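# Tighten two unmarked cover plate screws with cordless screwdriver

## Task

The cover plate has two loose screws, the ones without an orange paint mark. Drive both in until they are tight, using the cordless screwdriver on the table, which fits them and runs while its trigger is squeezed. When you finish, the screwdriver must not be running.

## Robot and tools

Robot: two arms, left_arm and right_arm, each ending in the same five-fingered right hand with six finger motors. The hands are not mirrored, so every axis and number means the same on both. left_arm sits on the +y side; arm names do not match image sides.

Scene frame: origin at table-top height, halfway between the two nominal arm bases. +x points out over the table, +z points up. Positions are in metres, velocities in m/s and rad/s, orientations as quaternions w,x,y,z.

Hand point: a spot 0.05 m in front of the palm, where index pad and thumb tip meet in a pinch. Its +z runs along straight fingers, which extend 0.06 to 0.07 m past it; +y points out of the palm; +x points across the palm away from the thumb. A rigid bracket on the little-finger side of the wrist can strike things. Large turns about x or y can shift the hand point by about 2 cm.

Row layout (used by execute_actions and move): one flat list of 28 numbers, each in [-1, 1], always covering both arms. Positions 1-6: left_arm dx, dy, dz, rx, ry, rz. Positions 7-14: left hand little, ring, middle, index, thumb_bend, thumb_turn, force_limit, speed. Positions 15-20: right_arm dx to rz. Positions 21-28: right hand in the same eight-number order.

Arm numbers are offsets, not poses: each is measured from that arm's Hand target as it stood when the action (or move) began, along scene axes. 1.0 equals 0.6 m or 180 degrees. rx, ry, rz form one rotation vector, turning about the Hand target's position. Within one action every row counts from the same start, so repeating an offset in a new action moves further. Sending six zeros for an arm re-commands its current Hand target. The controller clips each step to within 100 mm and 16 degrees of the measured hand point, so big offsets may be cut short; read the new Hand target and continue from it.

Hand numbers are absolute targets. Fingers and thumb_bend: +1 straight/open, -1 fully curled. thumb_turn: +1 beside the palm, -1 in front of the palm facing the fingers. A pinch is roughly index -0.22, thumb_bend -0.75, thumb_turn -0.57. force_limit maps -1..+1 to about 0..10 N at the fingertip (0..15 N for the two thumb motors); speed maps -1..+1 to nearly stopped..full (full travel 0.6 s). Use speed -0.9 or lower for gentle closing. There is no 'leave unchanged' value: resend the last eight numbers you sent for that hand, or, if none yet this scene, its hand_measured plus hand_force_limit and hand_speed. To grip harder, raise force_limit and send a target more closed than hand_measured. Objects 0.035-0.08 m thick can be wrapped with the thumb turned in first; thinner ones down to ~0.025 m need the thumb closed before the fingers.

Tools:
- execute_actions(actions, cameras): actions is a list of actions; each action is a table of up to 15 rows, one per 1/30 s step, the last row held to fill 15 steps (0.5 s). Empty list just reports state. cameras: list of names, [] for none, omitted/null/["all"] for all.
- move(target, speed, blend, stop_force, zero, blocking, cameras): straight-line motion of each hand point toward its offset. target is one 28-number row or up to 15 rows differing only in pose offsets, all counted from the same starting Hand targets. speed in m/s, 0.002 to 0.5 (default 0.25), turning capped at twice that in rad/s; one value or one per target. blend in m rounds corners between listed targets. stop_force in N, 4 to 80, ends an arm's path when its wrist sensor feels that much push against the motion; use it slowly for touching surfaces; not allowed with blocking=false nor before 0.2 s of scene time; at the lowest speed a path covers at most 20 mm. Omit it when backing away from contact, and do not rely on it while rotating. zero (default true) re-zeros the sensor first; false accumulates from the last zero. blocking=false returns after 0.5 s while the move continues; then call wait or stop before other motion. Paths ignore obstacles and the other arm; a 10 s cap applies.
- wait(seconds 0-10), stop(), zoom_image(camera, region [x0,y0,x1,y1] pixels, at most 504x504), show_instructions(), zero_wrist_force(arm), finished_scene(scene 1 or 2).

Cameras: cam_head_left, cam_head_right, cam_high (896x504), cam_left_wrist, cam_right_wrist (672x504).

Results: per arm end_effector_position, end_effector_quat_wxyz, velocities, Hand target, joint positions and torques, hand_measured, hand_stopped_by (moving, target, force, stalled, fault), hand_load_n (positive = finger pushed open; near 0 means grip lost), hand_force_limit, hand_speed, Wrist force/torque in the hand's own axes plus a peak line. The move line reports done, off_target, moving, held, contact or fault, and limits=paced (clipped) or limits=held. 'pose unreachable' means the clearance check blocked that arm. MOTOR HOT warns of heating; 85 °C brakes the arm for 30-60 s.

Avoid: anything leaving the table; drops, slams and hard presses; arms hitting each other; overloading fingers with fast swings or twists. A joint contact torque at its limit (elbow 135, wrist joints 48.6, shoulder 297 N m) or about 150 N of outside force stops the arm for 10 s. Arms are stiff, so aim only slightly past a firm surface. Loose objects may occasionally get nudged. Make sure the screwdriver trigger is released before finishing.

Each tool is called after ">>>" in YAML: its name, and indented under it one key for each argument.

Reference images:

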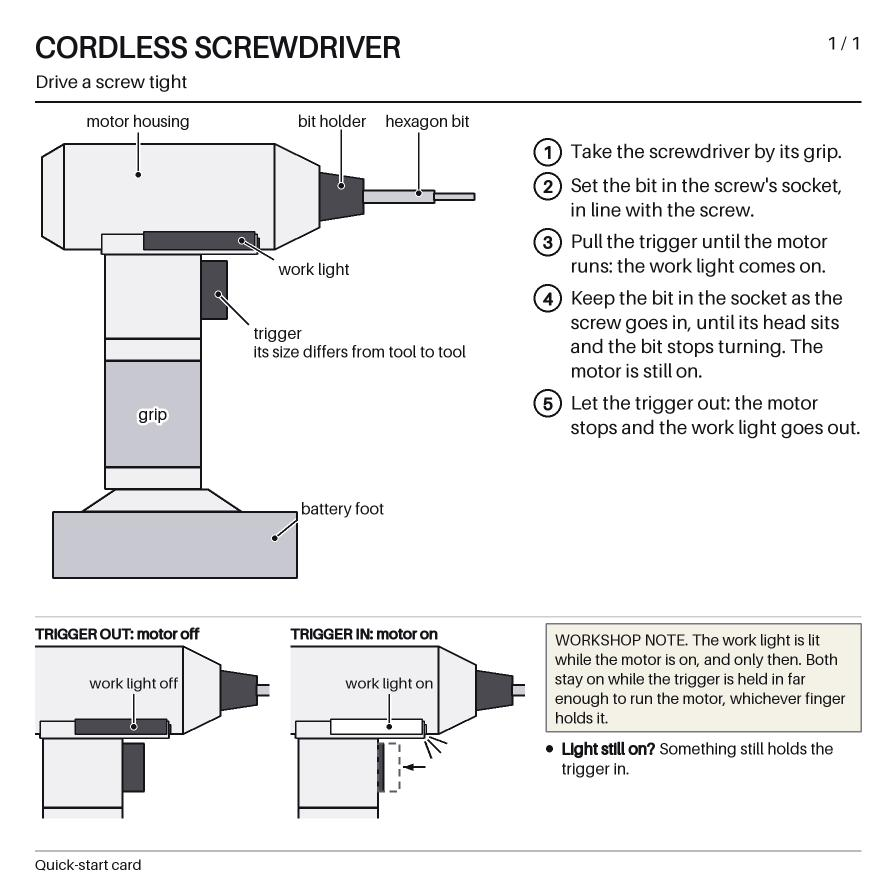

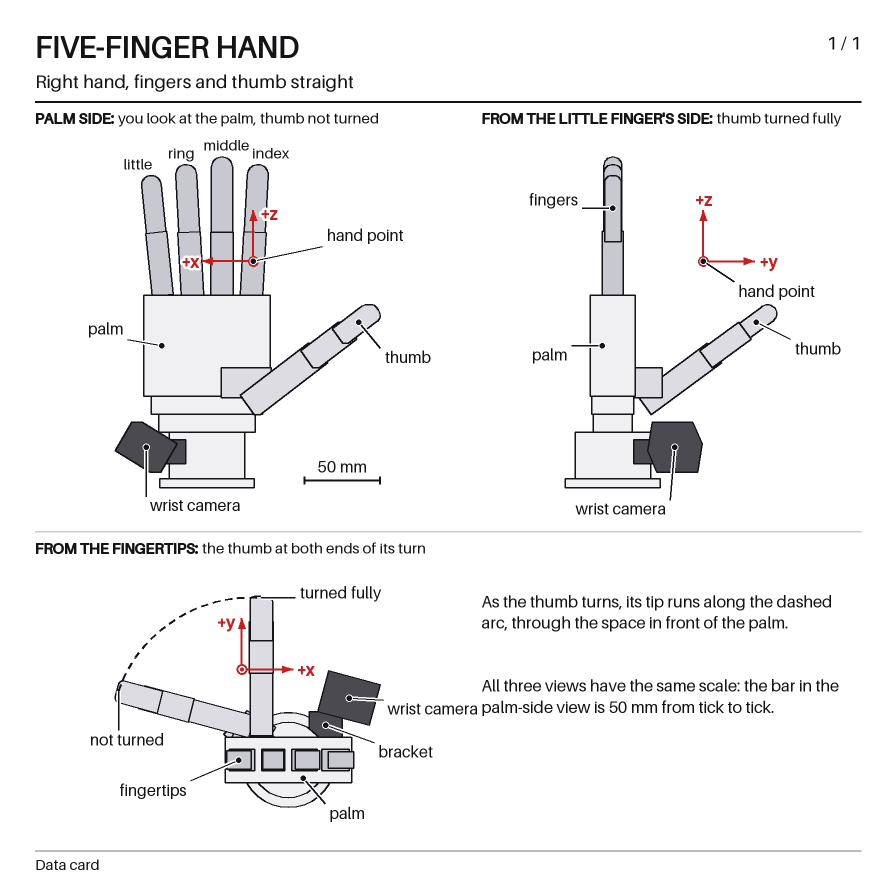

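## Session

>>> execute_actions:
  actions: []

Scene clock: 0.00 s.
left_arm: end_effector_position=(+0.2956, +0.1548, +0.3895) hand_measured=(+1.000, +1.000, +1.000, +1.000, +1.000, +1.000) hand_load_n=(+0.0, +0.0, +0.0, +0.0, +0.0, +0.0) hand_stopped_by=(target, target, target, target, target, target) hand_force_limit=0.00 hand_speed=-0.80 end_effector_quat_wxyz=(-0.069, +0.198, +0.799, -0.564) end_effector_velocity=(+0.000, +0.000, +0.000) end_effector_angular_velocity=(+0.000, +0.000, +0.000) | right_arm: end_effector_position=(+1.0799, -0.1479, +0.3186) hand_measured=(+1.000, +1.000, +1.000, +1.000, +1.000, +1.000) hand_load_n=(+0.0, +0.0, +0.0, +0.0, +0.0, +0.0) hand_stopped_by=(target, target, target, target, target, target) hand_force_limit=0.00 hand_speed=-0.80 end_effector_quat_wxyz=(+0.236, +0.829, +0.357, +0.359) end_effector_velocity=(+0.000, +0.000, +0.000) end_effector_angular_velocity=(+0.000, -0.001, +0.000)
Joint positions: left_arm=[-0.786 -1.589 1.895 0.482 2.618 -2.305] | right_arm=[0.489 -0.541 0.461 0.906 2.111 1.091]
Joint velocities: left_arm=[0 0 0 0 0 0.001] | right_arm=[0 0 0 -0.001 0 0]
Joint torques (N m): no reading
Wrist force (N): no reading
Wrist torque (N m): no reading
Wrist force, peak (N): no reading
Hand target: left_arm +0.2956, +0.1548, +0.3895; -0.069, +0.198, +0.799, -0.564 | right_arm +1.0799, -0.1479, +0.3186; +0.236, +0.829, +0.357, +0.359

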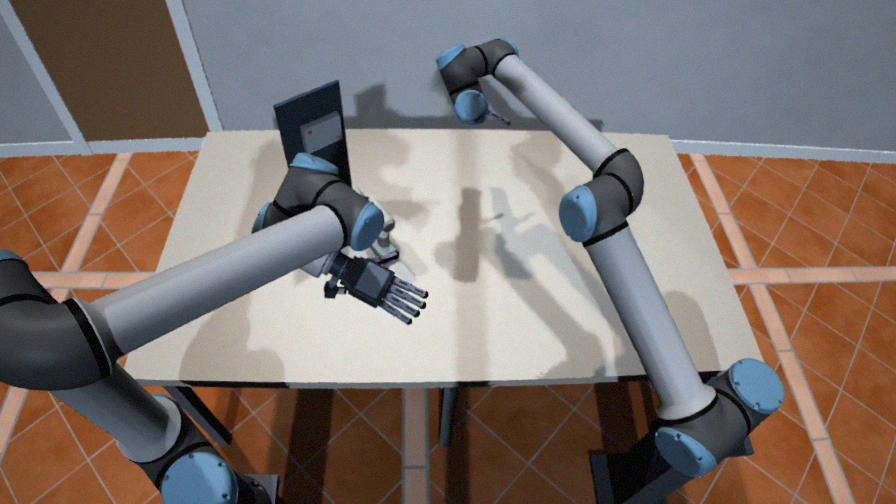

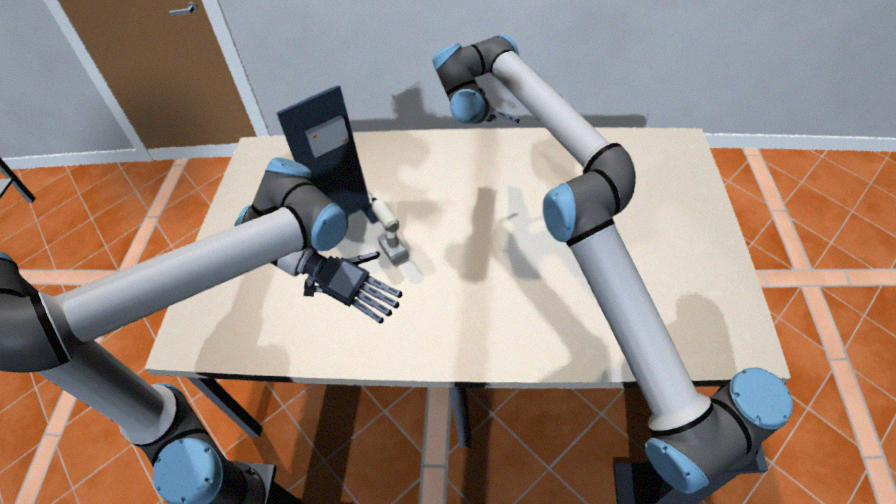

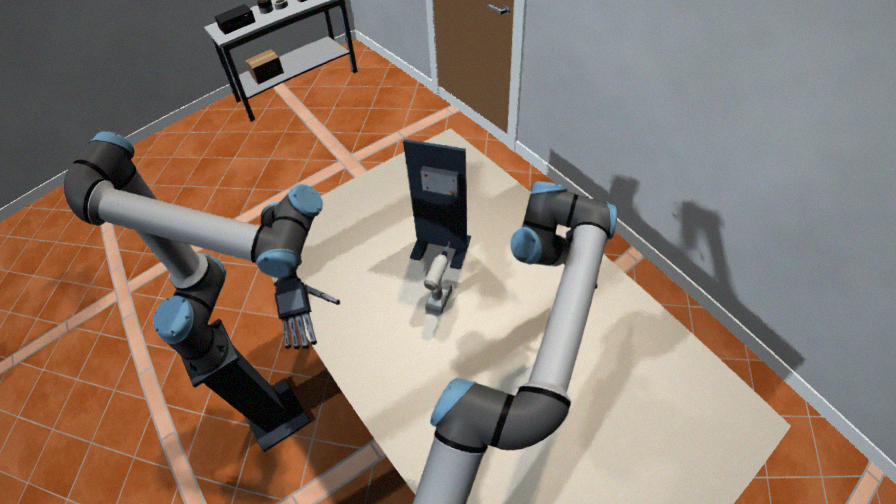

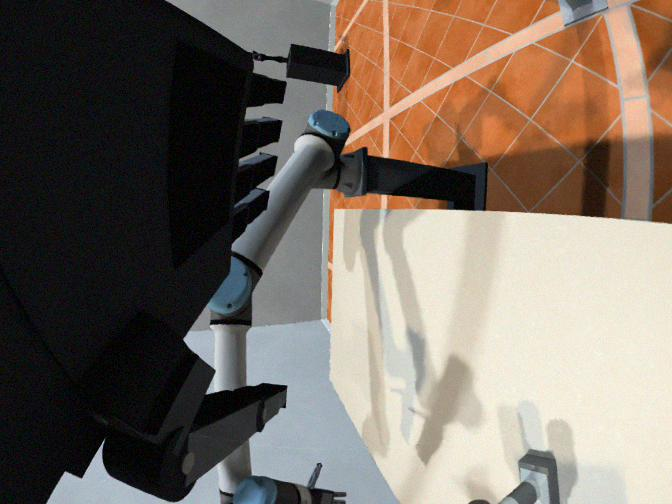

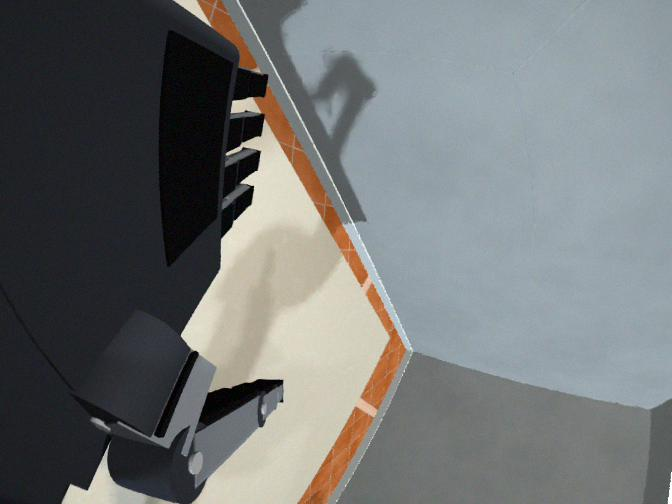

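>>> zoom_image:
  camera: "cam_high"
  region: [380, 120, 500, 330]

>>> zoom_image:
  camera: "cam_head_right"
  region: [260, 70, 440, 290]

>>> zoom_image:
  camera: "cam_head_left"
  region: [260, 70, 440, 290]

>>> zoom_image:
  camera: "cam_left_wrist"
  region: [372, 350, 672, 504]

Scaled by 2.400.

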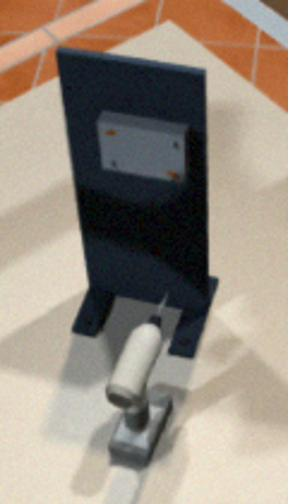

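Scaled by 2.291.

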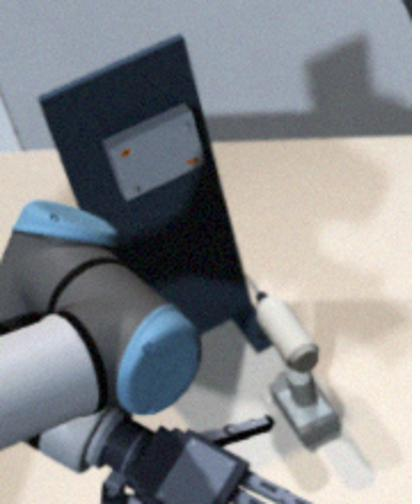

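Scaled by 2.291.

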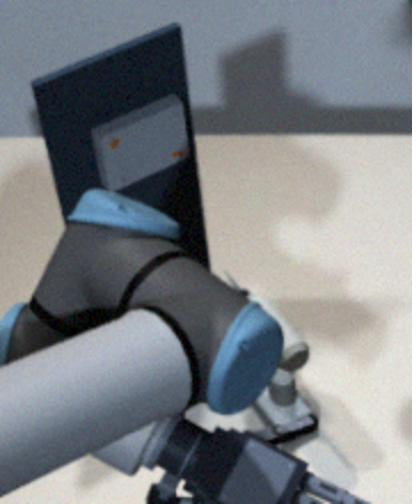

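Scaled by 1.680 from the camera's 672x504 image, which has a finer 960x720 frame.

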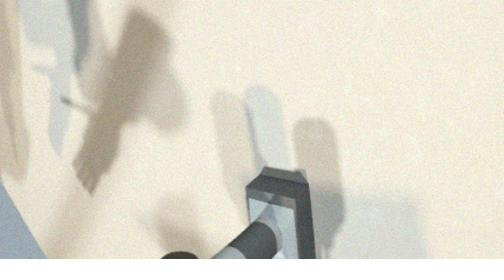

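>>> move:
  target: [0, 0.2, 0.1, 0.198, -0.469, 0.412, 1,1,1,1,1,1,0,-0.8, 0,0,0,0,0,0,1,1,1,1,1,1,0,-0.8]
  speed: 0.3

Scene clock: 6.03 s.
left_arm: end_effector_position=(+0.2946, +0.2747, +0.4496) hand_measured=(+1.000, +1.000, +1.000, +1.000, +1.000, +1.000) hand_load_n=(+0.0, +0.0, +0.0, +0.0, +0.0, +0.0) hand_stopped_by=(target, target, target, target, target, target) hand_force_limit=0.00 hand_speed=-0.80 end_effector_quat_wxyz=(+0.706, +0.000, +0.708, -0.001) end_effector_velocity=(+0.000, +0.001, +0.000) end_effector_angular_velocity=(+0.000, +0.001, +0.002) | right_arm: end_effector_position=(+1.0799, -0.1479, +0.3186) hand_measured=(+1.000, +1.000, +1.000, +1.000, +1.000, +1.000) hand_load_n=(+0.0, +0.0, +0.0, +0.0, +0.0, +0.0) hand_stopped_by=(target, target, target, target, target, target) hand_force_limit=0.00 hand_speed=-0.80 end_effector_quat_wxyz=(+0.236, +0.829, +0.357, +0.359) end_effector_velocity=(+0.000, +0.000, +0.001) end_effector_angular_velocity=(+0.001, -0.002, +0.000)
Joint positions: left_arm=[-1.731 -1.505 2.543 2.086 0.124 -4.698] | right_arm=[0.489 -0.541 0.461 0.906 2.111 1.091]
Joint velocities: left_arm=[0.001 0 0 -0.006 0 0.006] | right_arm=[0 -0.001 0 -0.001 0 0]
Joint torques (N m): left_arm=[7.02 -29.46 -22.25 -2.18 0.63 4.26] | right_arm=[-3.76 -123.61 -42.99 0.46 2.06 -0.58]
Wrist force (N): left_arm=[-2.1 2.5 -0.3] | right_arm=[0.4 -0.1 -0.2]
Wrist torque (N m): left_arm=[0.42 0.45 -0.16] | right_arm=[0.00 -0.05 0.02]
Wrist force, peak (N): left_arm=[-2.2 2.9 -0.2] | right_arm=[0.5 -0.4 0.5]
Hand target: left_arm +0.2946, +0.2746, +0.4496; +0.706, +0.000, +0.708, -0.001 | right_arm +1.0799, -0.1479, +0.3186; +0.236, +0.829, +0.357, +0.359
Off the commanded pose: left_arm 0.001 m, 0 deg | right_arm 0.000 m, 0 deg.
move: done

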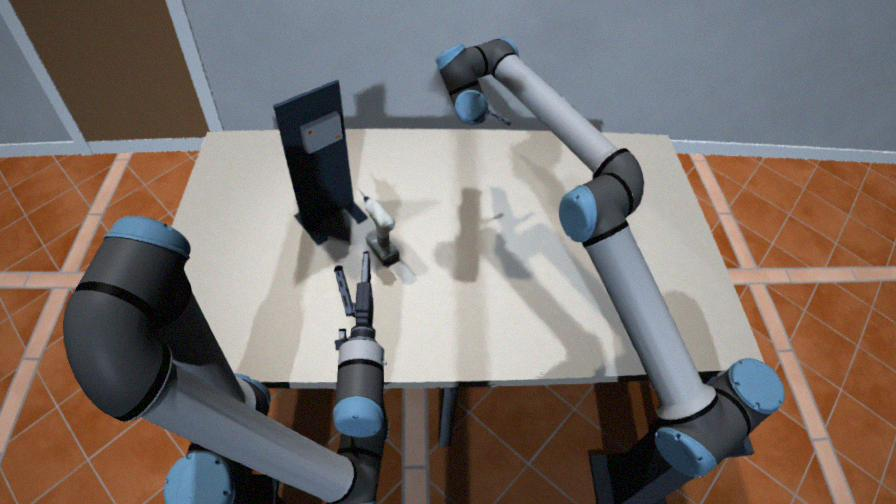

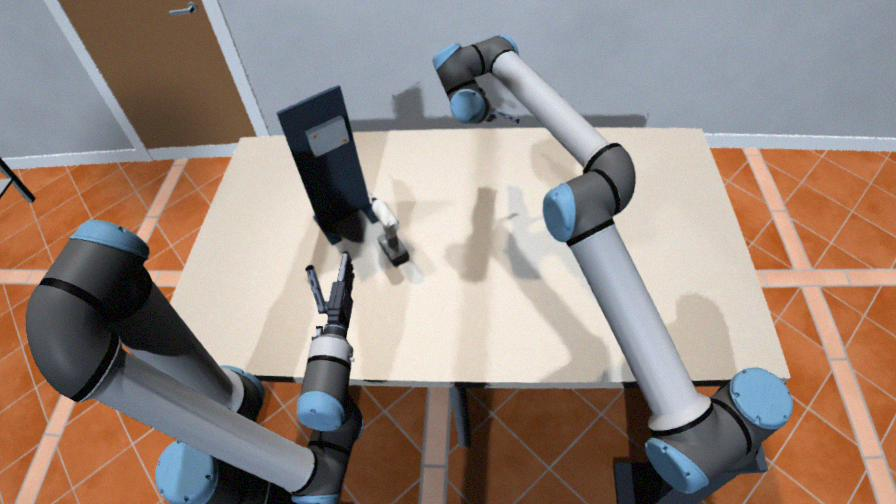

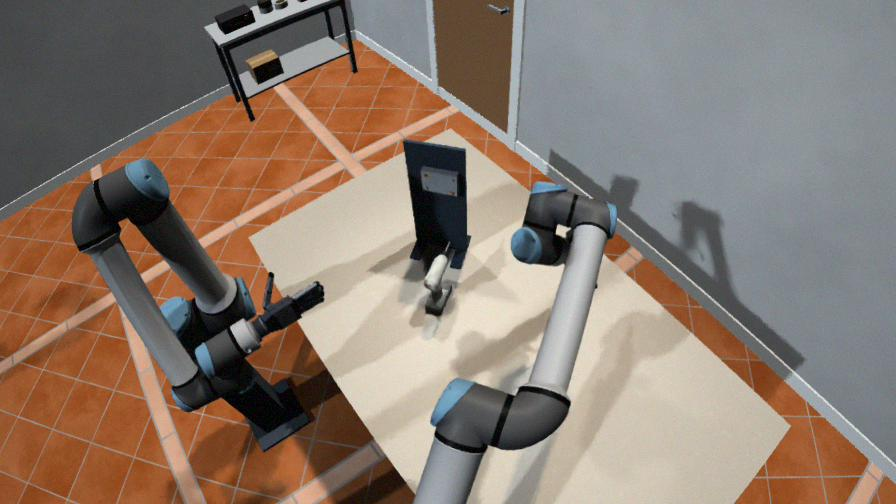

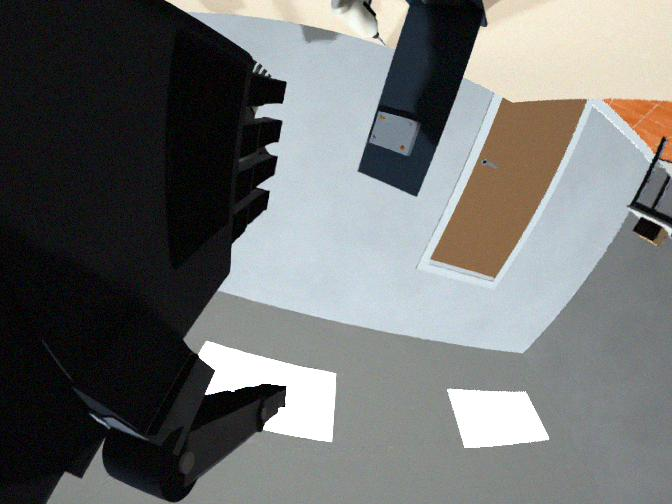

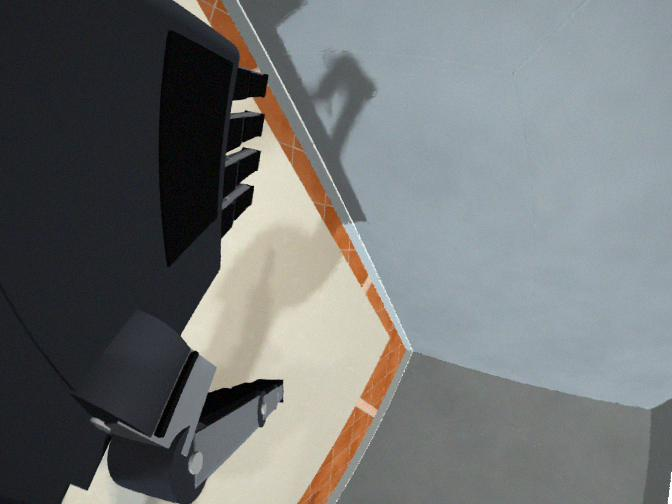

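>>> zoom_image:
  camera: "cam_left_wrist"
  region: [300, 0, 552, 200]

>>> zoom_image:
  camera: "cam_high"
  region: [390, 130, 480, 340]

>>> zoom_image:
  camera: "cam_head_right"
  region: [260, 80, 440, 290]

>>> zoom_image:
  camera: "cam_head_left"
  region: [260, 70, 440, 290]

Scaled by 2.000 from the camera's 672x504 image, which has a finer 960x720 frame.

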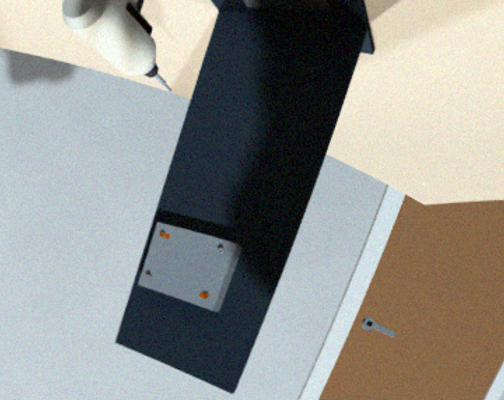

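Scaled by 2.400.

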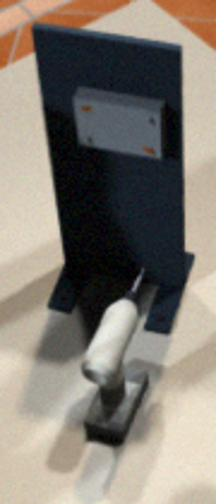

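Scaled by 2.400.

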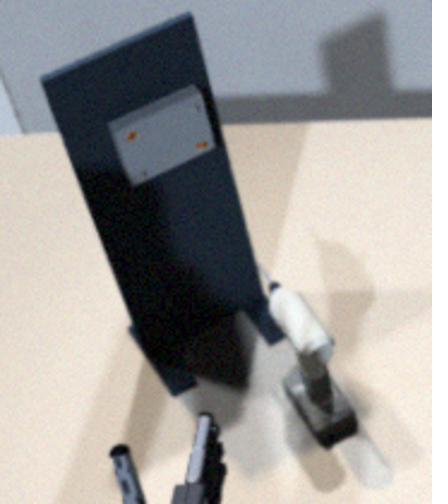

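Scaled by 2.291.

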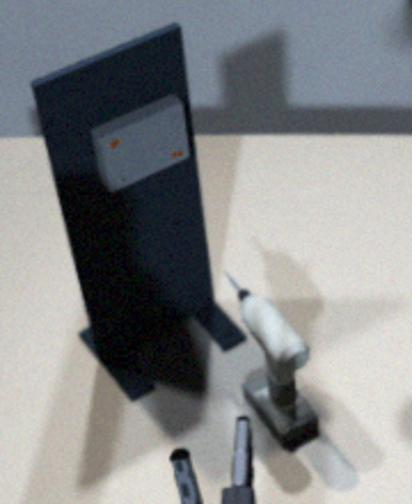

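>>> move:
  target: [0.289, -0.273, -0.25, 0, 0, 0.1667, 1,1,1,1,1,-1,0,-0.3, 0,0,0,0,0,0,1,1,1,1,1,1,0,-0.8]
  speed: 0.3

Scene clock: 10.43 s.
left_arm: end_effector_position=(+0.4686, +0.1116, +0.2988) hand_measured=(+1.000, +1.000, +1.000, +1.000, +1.000, -1.000) hand_load_n=(-0.5, +0.0, +0.0, -0.5, +0.0, -0.5) hand_stopped_by=(target, target, target, target, target, target) hand_force_limit=0.00 hand_speed=-0.30 end_effector_quat_wxyz=(+0.683, -0.183, +0.684, +0.181) end_effector_velocity=(-0.001, +0.000, +0.000) end_effector_angular_velocity=(+0.001, +0.000, +0.000) | right_arm: end_effector_position=(+1.0799, -0.1479, +0.3186) hand_measured=(+1.000, +1.000, +1.000, +1.000, +1.000, +1.000) hand_load_n=(+0.0, +0.0, +0.0, +0.0, +0.0, +0.0) hand_stopped_by=(target, target, target, target, target, target) hand_force_limit=0.00 hand_speed=-0.80 end_effector_quat_wxyz=(+0.236, +0.829, +0.357, +0.359) end_effector_velocity=(+0.000, +0.000, -0.001) end_effector_angular_velocity=(+0.000, +0.001, +0.000)
Joint positions: left_arm=[-1.315 -0.831 1.842 2.124 0.232 -4.708] | right_arm=[0.489 -0.541 0.461 0.906 2.111 1.091]
Joint velocities: left_arm=[-0.001 0.001 0 0 0.001 0] | right_arm=[0 0.001 0 0 0 0]
Joint torques (N m): left_arm=[11.52 -54.76 -34.27 3.62 1.61 -3.51] | right_arm=[-7.79 -126.64 -44.33 -0.19 2.19 -1.06]
Wrist force (N): left_arm=[-1.8 2.4 -0.3] | right_arm=[0.0 0.0 -0.1]
Wrist torque (N m): left_arm=[0.40 0.39 -0.14] | right_arm=[0.01 0.01 -0.01]
Wrist force, peak (N): left_arm=[-3.1 4.5 -2.2] | right_arm=[0.2 0.6 0.5]
Hand target: left_arm +0.4686, +0.1116, +0.2988; +0.683, -0.183, +0.684, +0.181 | right_arm +1.0799, -0.1479, +0.3186; +0.236, +0.829, +0.357, +0.359
Off the commanded pose: left_arm 0.001 m, 0 deg | right_arm 0.000 m, 0 deg.
move: done

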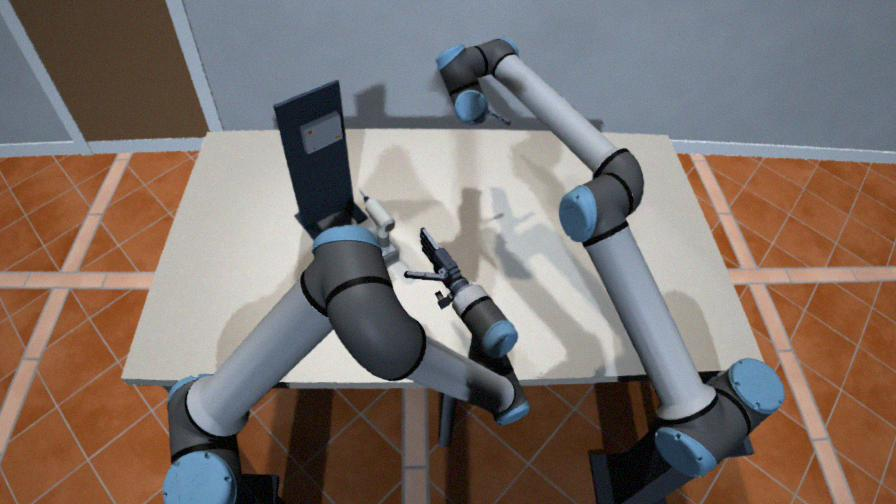

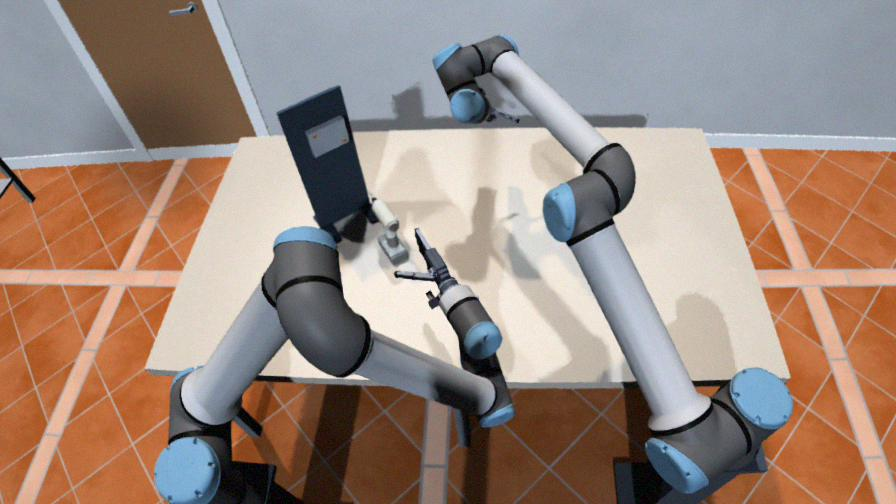

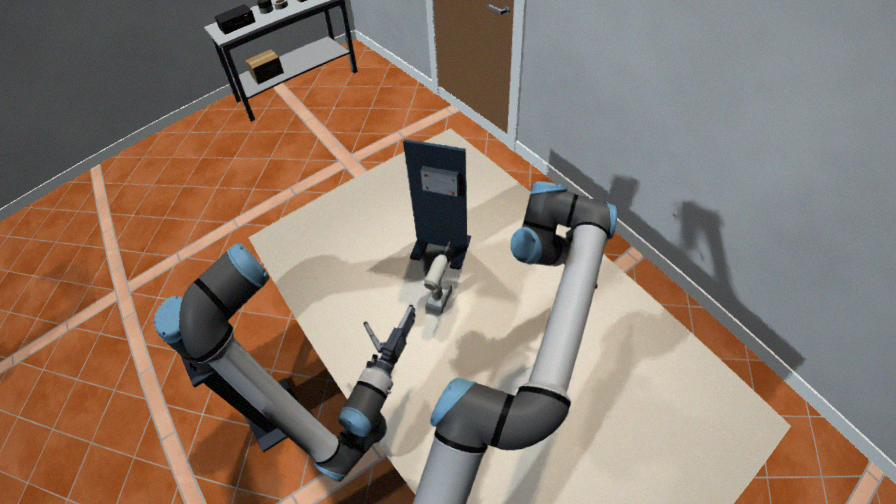

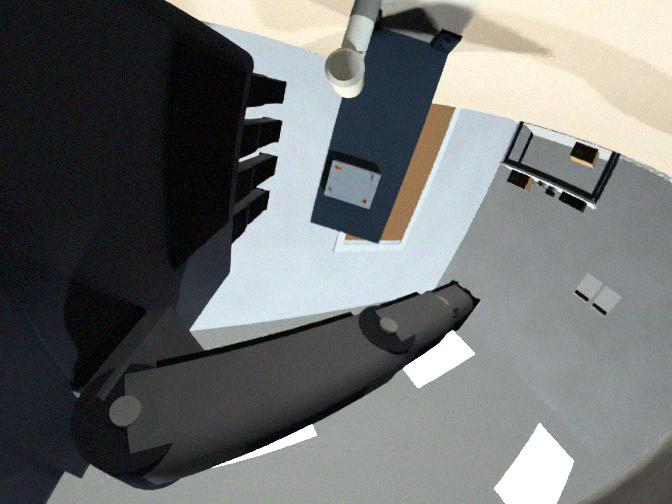

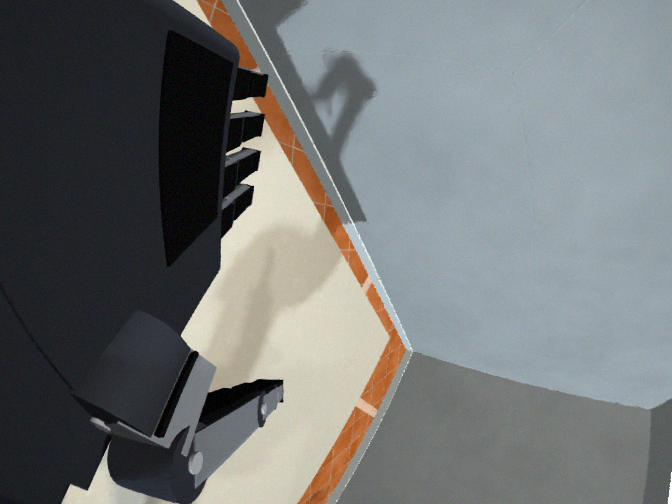

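>>> zoom_image:
  camera: "cam_left_wrist"
  region: [290, 0, 480, 240]

>>> zoom_image:
  camera: "cam_head_left"
  region: [280, 160, 500, 330]

>>> zoom_image:
  camera: "cam_high"
  region: [340, 220, 500, 400]

>>> zoom_image:
  camera: "cam_head_right"
  region: [310, 170, 500, 340]

Scaled by 2.100 from the camera's 672x504 image, which has a finer 960x720 frame.

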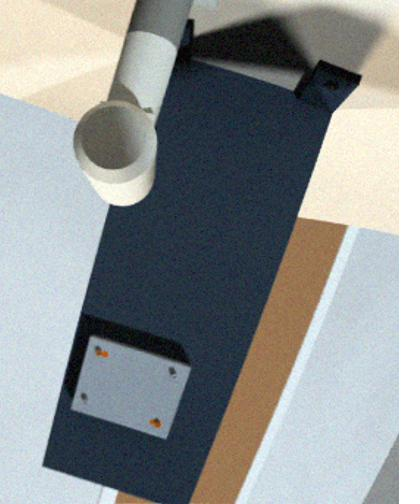

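Scaled by 2.291.

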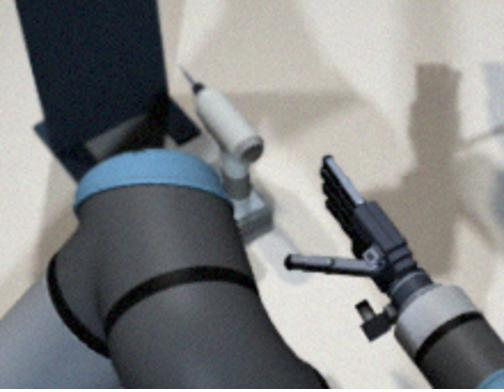

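Scaled by 2.800.

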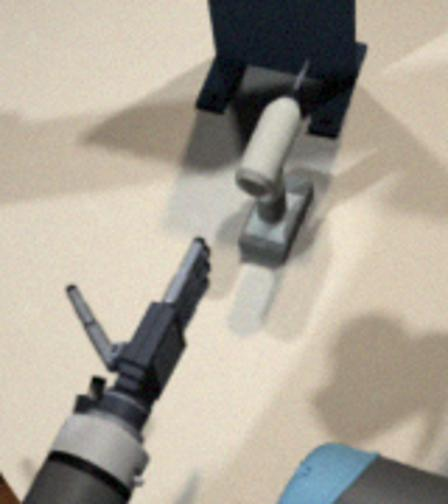

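Scaled by 2.653.

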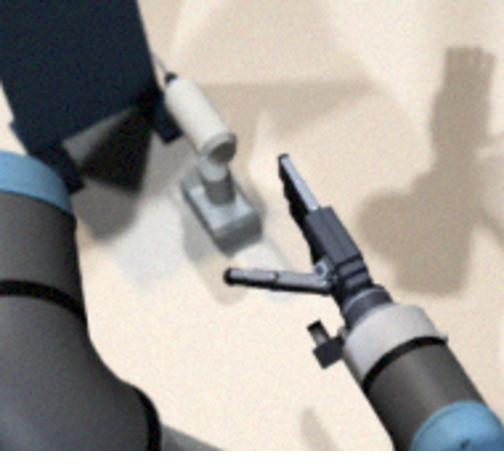

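>>> move:
  target: [0.152, -0.136, -0.165, 0, 0, 0, 1,1,1,1,1,-1,0,-0.3, 0,0,0,0,0,0,1,1,1,1,1,1,0,-0.8]
  speed: 0.3

>>> zoom_image:
  camera: "cam_head_left"
  region: [280, 160, 500, 330]

>>> zoom_image:
  camera: "cam_high"
  region: [340, 220, 500, 400]

>>> zoom_image:
  camera: "cam_head_right"
  region: [310, 170, 500, 340]

>>> zoom_image:
  camera: "cam_left_wrist"
  region: [230, 0, 480, 240]

Scene clock: 12.63 s.
left_arm: end_effector_position=(+0.5516, +0.0381, +0.2077) hand_measured=(+1.000, +1.000, +1.000, +1.000, +1.000, -1.000) hand_load_n=(+0.0, +0.0, +0.0, +0.0, +0.0, -0.5) hand_stopped_by=(target, target, target, target, target, target) hand_force_limit=0.00 hand_speed=-0.30 end_effector_quat_wxyz=(+0.683, -0.184, +0.683, +0.181) end_effector_velocity=(+0.000, +0.000, +0.000) end_effector_angular_velocity=(+0.001, +0.001, -0.001) | right_arm: end_effector_position=(+1.0799, -0.1479, +0.3186) hand_measured=(+1.000, +1.000, +1.000, +1.000, +1.000, +1.000) hand_load_n=(+0.0, +0.0, +0.0, +0.0, +0.0, +0.0) hand_stopped_by=(target, target, target, target, target, target) hand_force_limit=0.00 hand_speed=-0.80 end_effector_quat_wxyz=(+0.236, +0.829, +0.357, +0.359) end_effector_velocity=(+0.000, +0.000, -0.001) end_effector_angular_velocity=(-0.001, +0.002, +0.000)
Joint positions: left_arm=[-1.244 -0.606 1.579 2.163 0.16 -4.71] | right_arm=[0.489 -0.541 0.461 0.906 2.111 1.091]
Joint velocities: left_arm=[0 0 0 0 0 0.001] | right_arm=[0 0.001 0 0.001 0 0]
Joint torques (N m): left_arm=[-3.71 -85.72 -25.45 -0.3 -0.14 0.49] | right_arm=[-10.01 -126.21 -44.11 -0.41 2.09 -1.09]
Wrist force (N): left_arm=[-0.3 3.6 0.1] | right_arm=[0.0 0.1 0.1]
Wrist torque (N m): left_arm=[0.56 0.15 -0.02] | right_arm=[0.01 0.00 0.00]
Wrist force, peak (N): left_arm=[8.8 1.3 1.5] | right_arm=[0.1 0.5 0.6]
Hand target: left_arm +0.5516, +0.0381, +0.2077; +0.683, -0.184, +0.683, +0.181 | right_arm +1.0799, -0.1479, +0.3186; +0.236, +0.829, +0.357, +0.359
Off the commanded pose: left_arm 0.014 m, 0 deg | right_arm 0.000 m, 0 deg.
FORCE FAULT: contact force on the left arm reached its limit, and that arm stopped. The contact can be on any part of that arm, not only on its tool. That arm's remaining commands of this call were not run. That arm is still stopped at the end of this call. That arm stays stopped for about 10 more seconds. Until then a move that you send moves the other arm only, and its call returns only when the move has ended. Once the stop has ended, the next robot result says so. If the stop ends while you think or write, that arm runs what you send next, counted from its Hand target as the stop leaves it. While its stop runs, an arm, its gripper or tool too, takes no new command. Until it ends, the stop uses up actions while you think or wait. An arm that is not stopped still takes commands.
move: fault (left_arm)

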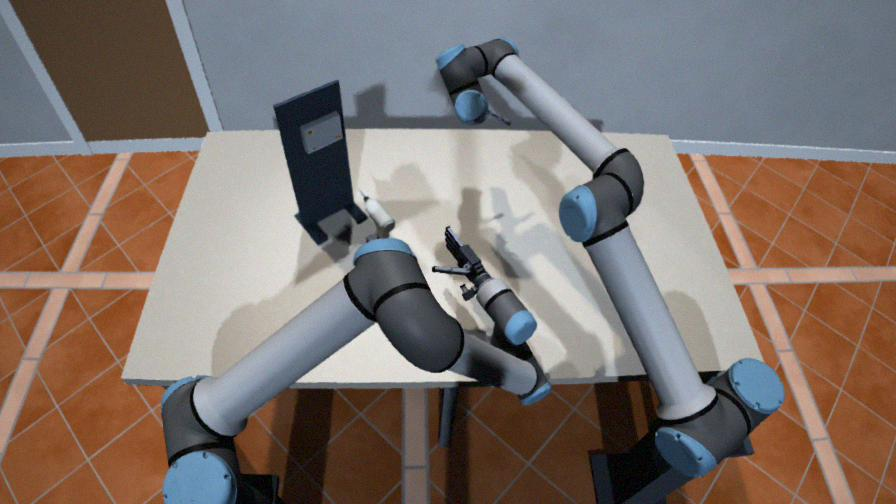

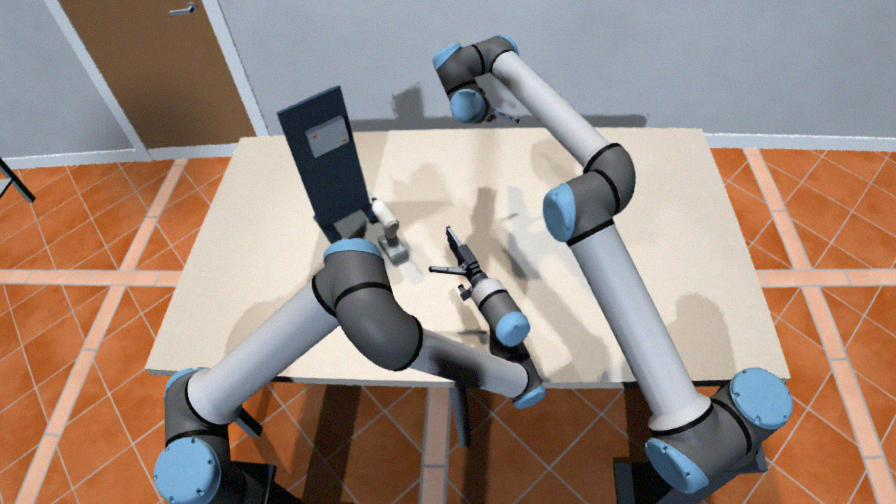

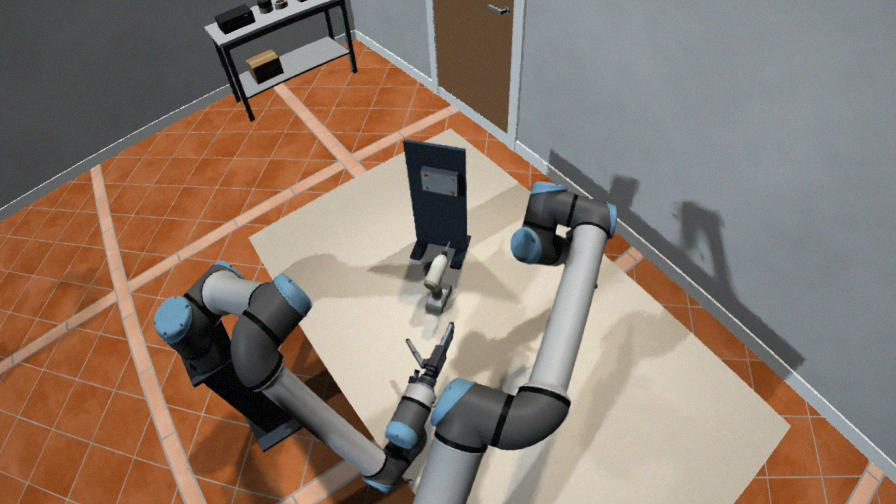

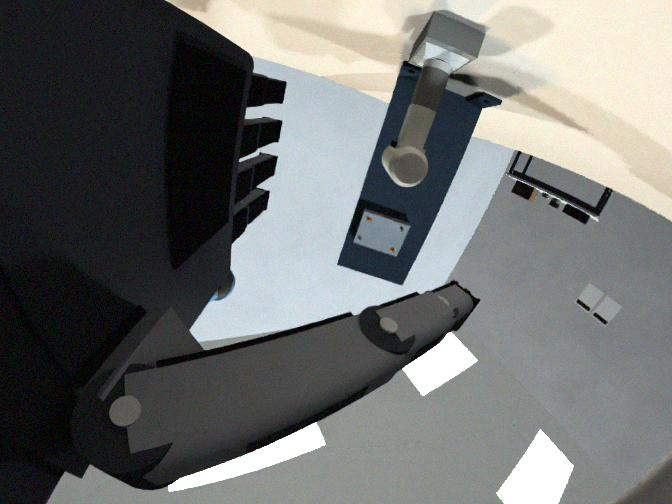

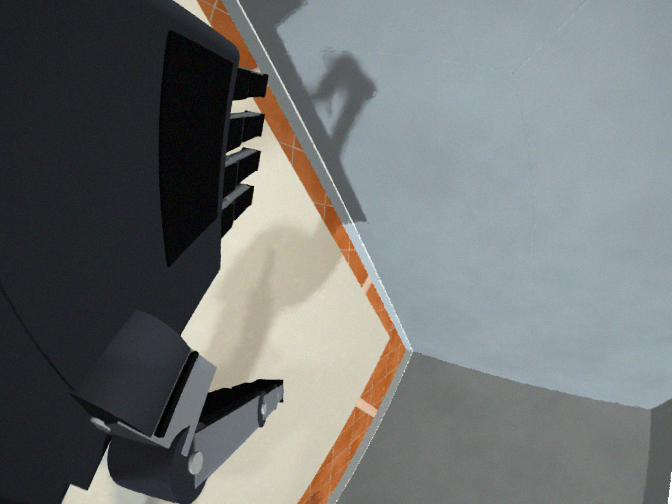

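Scaled by 2.291.

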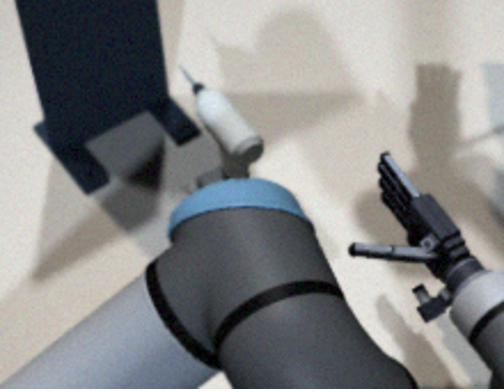

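Scaled by 2.800.

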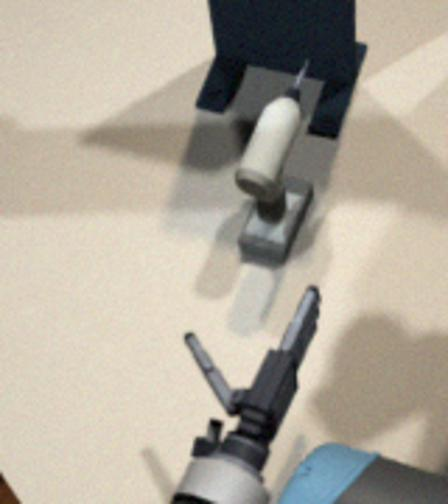

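Scaled by 2.653.

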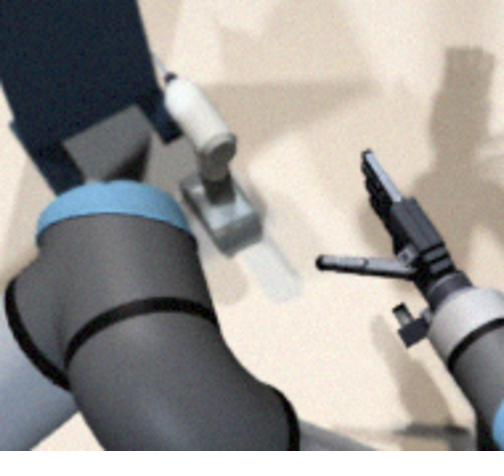

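Scaled by 2.016 from the camera's 672x504 image, which has a finer 960x720 frame.

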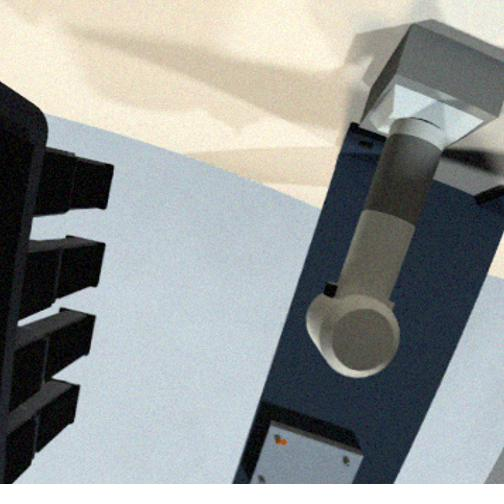

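>>> wait:
  seconds: 10
  cameras: []

Scene clock: 23.37 s.
left_arm: end_effector_position=(+0.5516, +0.0381, +0.2077) hand_measured=(+1.000, +1.000, +1.000, +1.000, +1.000, -1.000) hand_load_n=(+0.0, +0.0, +0.0, +0.0, +0.0, +0.0) hand_stopped_by=(target, target, target, target, target, target) hand_force_limit=0.00 hand_speed=-0.30 end_effector_quat_wxyz=(+0.683, -0.184, +0.683, +0.181) end_effector_velocity=(+0.000, +0.000, +0.000) end_effector_angular_velocity=(+0.000, +0.000, +0.000) | right_arm: end_effector_position=(+1.0799, -0.1479, +0.3186) hand_measured=(+1.000, +1.000, +1.000, +1.000, +1.000, +1.000) hand_load_n=(+0.0, +0.0, +0.0, +0.0, +0.0, +0.0) hand_stopped_by=(target, target, target, target, target, target) hand_force_limit=0.00 hand_speed=-0.80 end_effector_quat_wxyz=(+0.236, +0.829, +0.357, +0.359) end_effector_velocity=(+0.000, +0.000, +0.001) end_effector_angular_velocity=(+0.001, -0.001, +0.000)
Joint positions: left_arm=[-1.244 -0.606 1.579 2.163 0.16 -4.71] | right_arm=[0.489 -0.541 0.461 0.906 2.111 1.091]
Joint velocities: left_arm=[0 0 0 0.001 0 -0.001] | right_arm=[0 -0.001 0 0 0 0]
Joint torques (N m): left_arm=[0.35 -84.14 -24.89 0.45 0.25 0.5] | right_arm=[-12.79 -126.34 -44.2 -0.49 2.15 -1.5]
Wrist force (N): left_arm=[-0.5 3.4 0.0] | right_arm=[-0.1 0.2 0.2]
Wrist torque (N m): left_arm=[0.54 0.18 -0.03] | right_arm=[0.02 0.01 -0.01]
Wrist force, peak (N): left_arm=[-0.5 4.3 -0.2] | right_arm=[-0.3 0.7 0.2]
Hand target: left_arm +0.5516, +0.0381, +0.2077; +0.683, -0.184, +0.683, +0.181 | right_arm +1.0799, -0.1479, +0.3186; +0.236, +0.829, +0.357, +0.359
Off the commanded pose: left_arm 0.014 m, 0 deg | right_arm 0.000 m, 0 deg.
FORCE FAULT, CONTINUED: the left arm's stop, for the force fault that an earlier result reported, is over. The rest of the stop counts as 19 of the actions that you can send in this scene. During its stop the left arm's controller moved it back a little. That arm now holds where it stands, not its last command. That arm accepts commands again.
wait: 10.00 s; at rest from the start
No camera images: "cameras" was empty.


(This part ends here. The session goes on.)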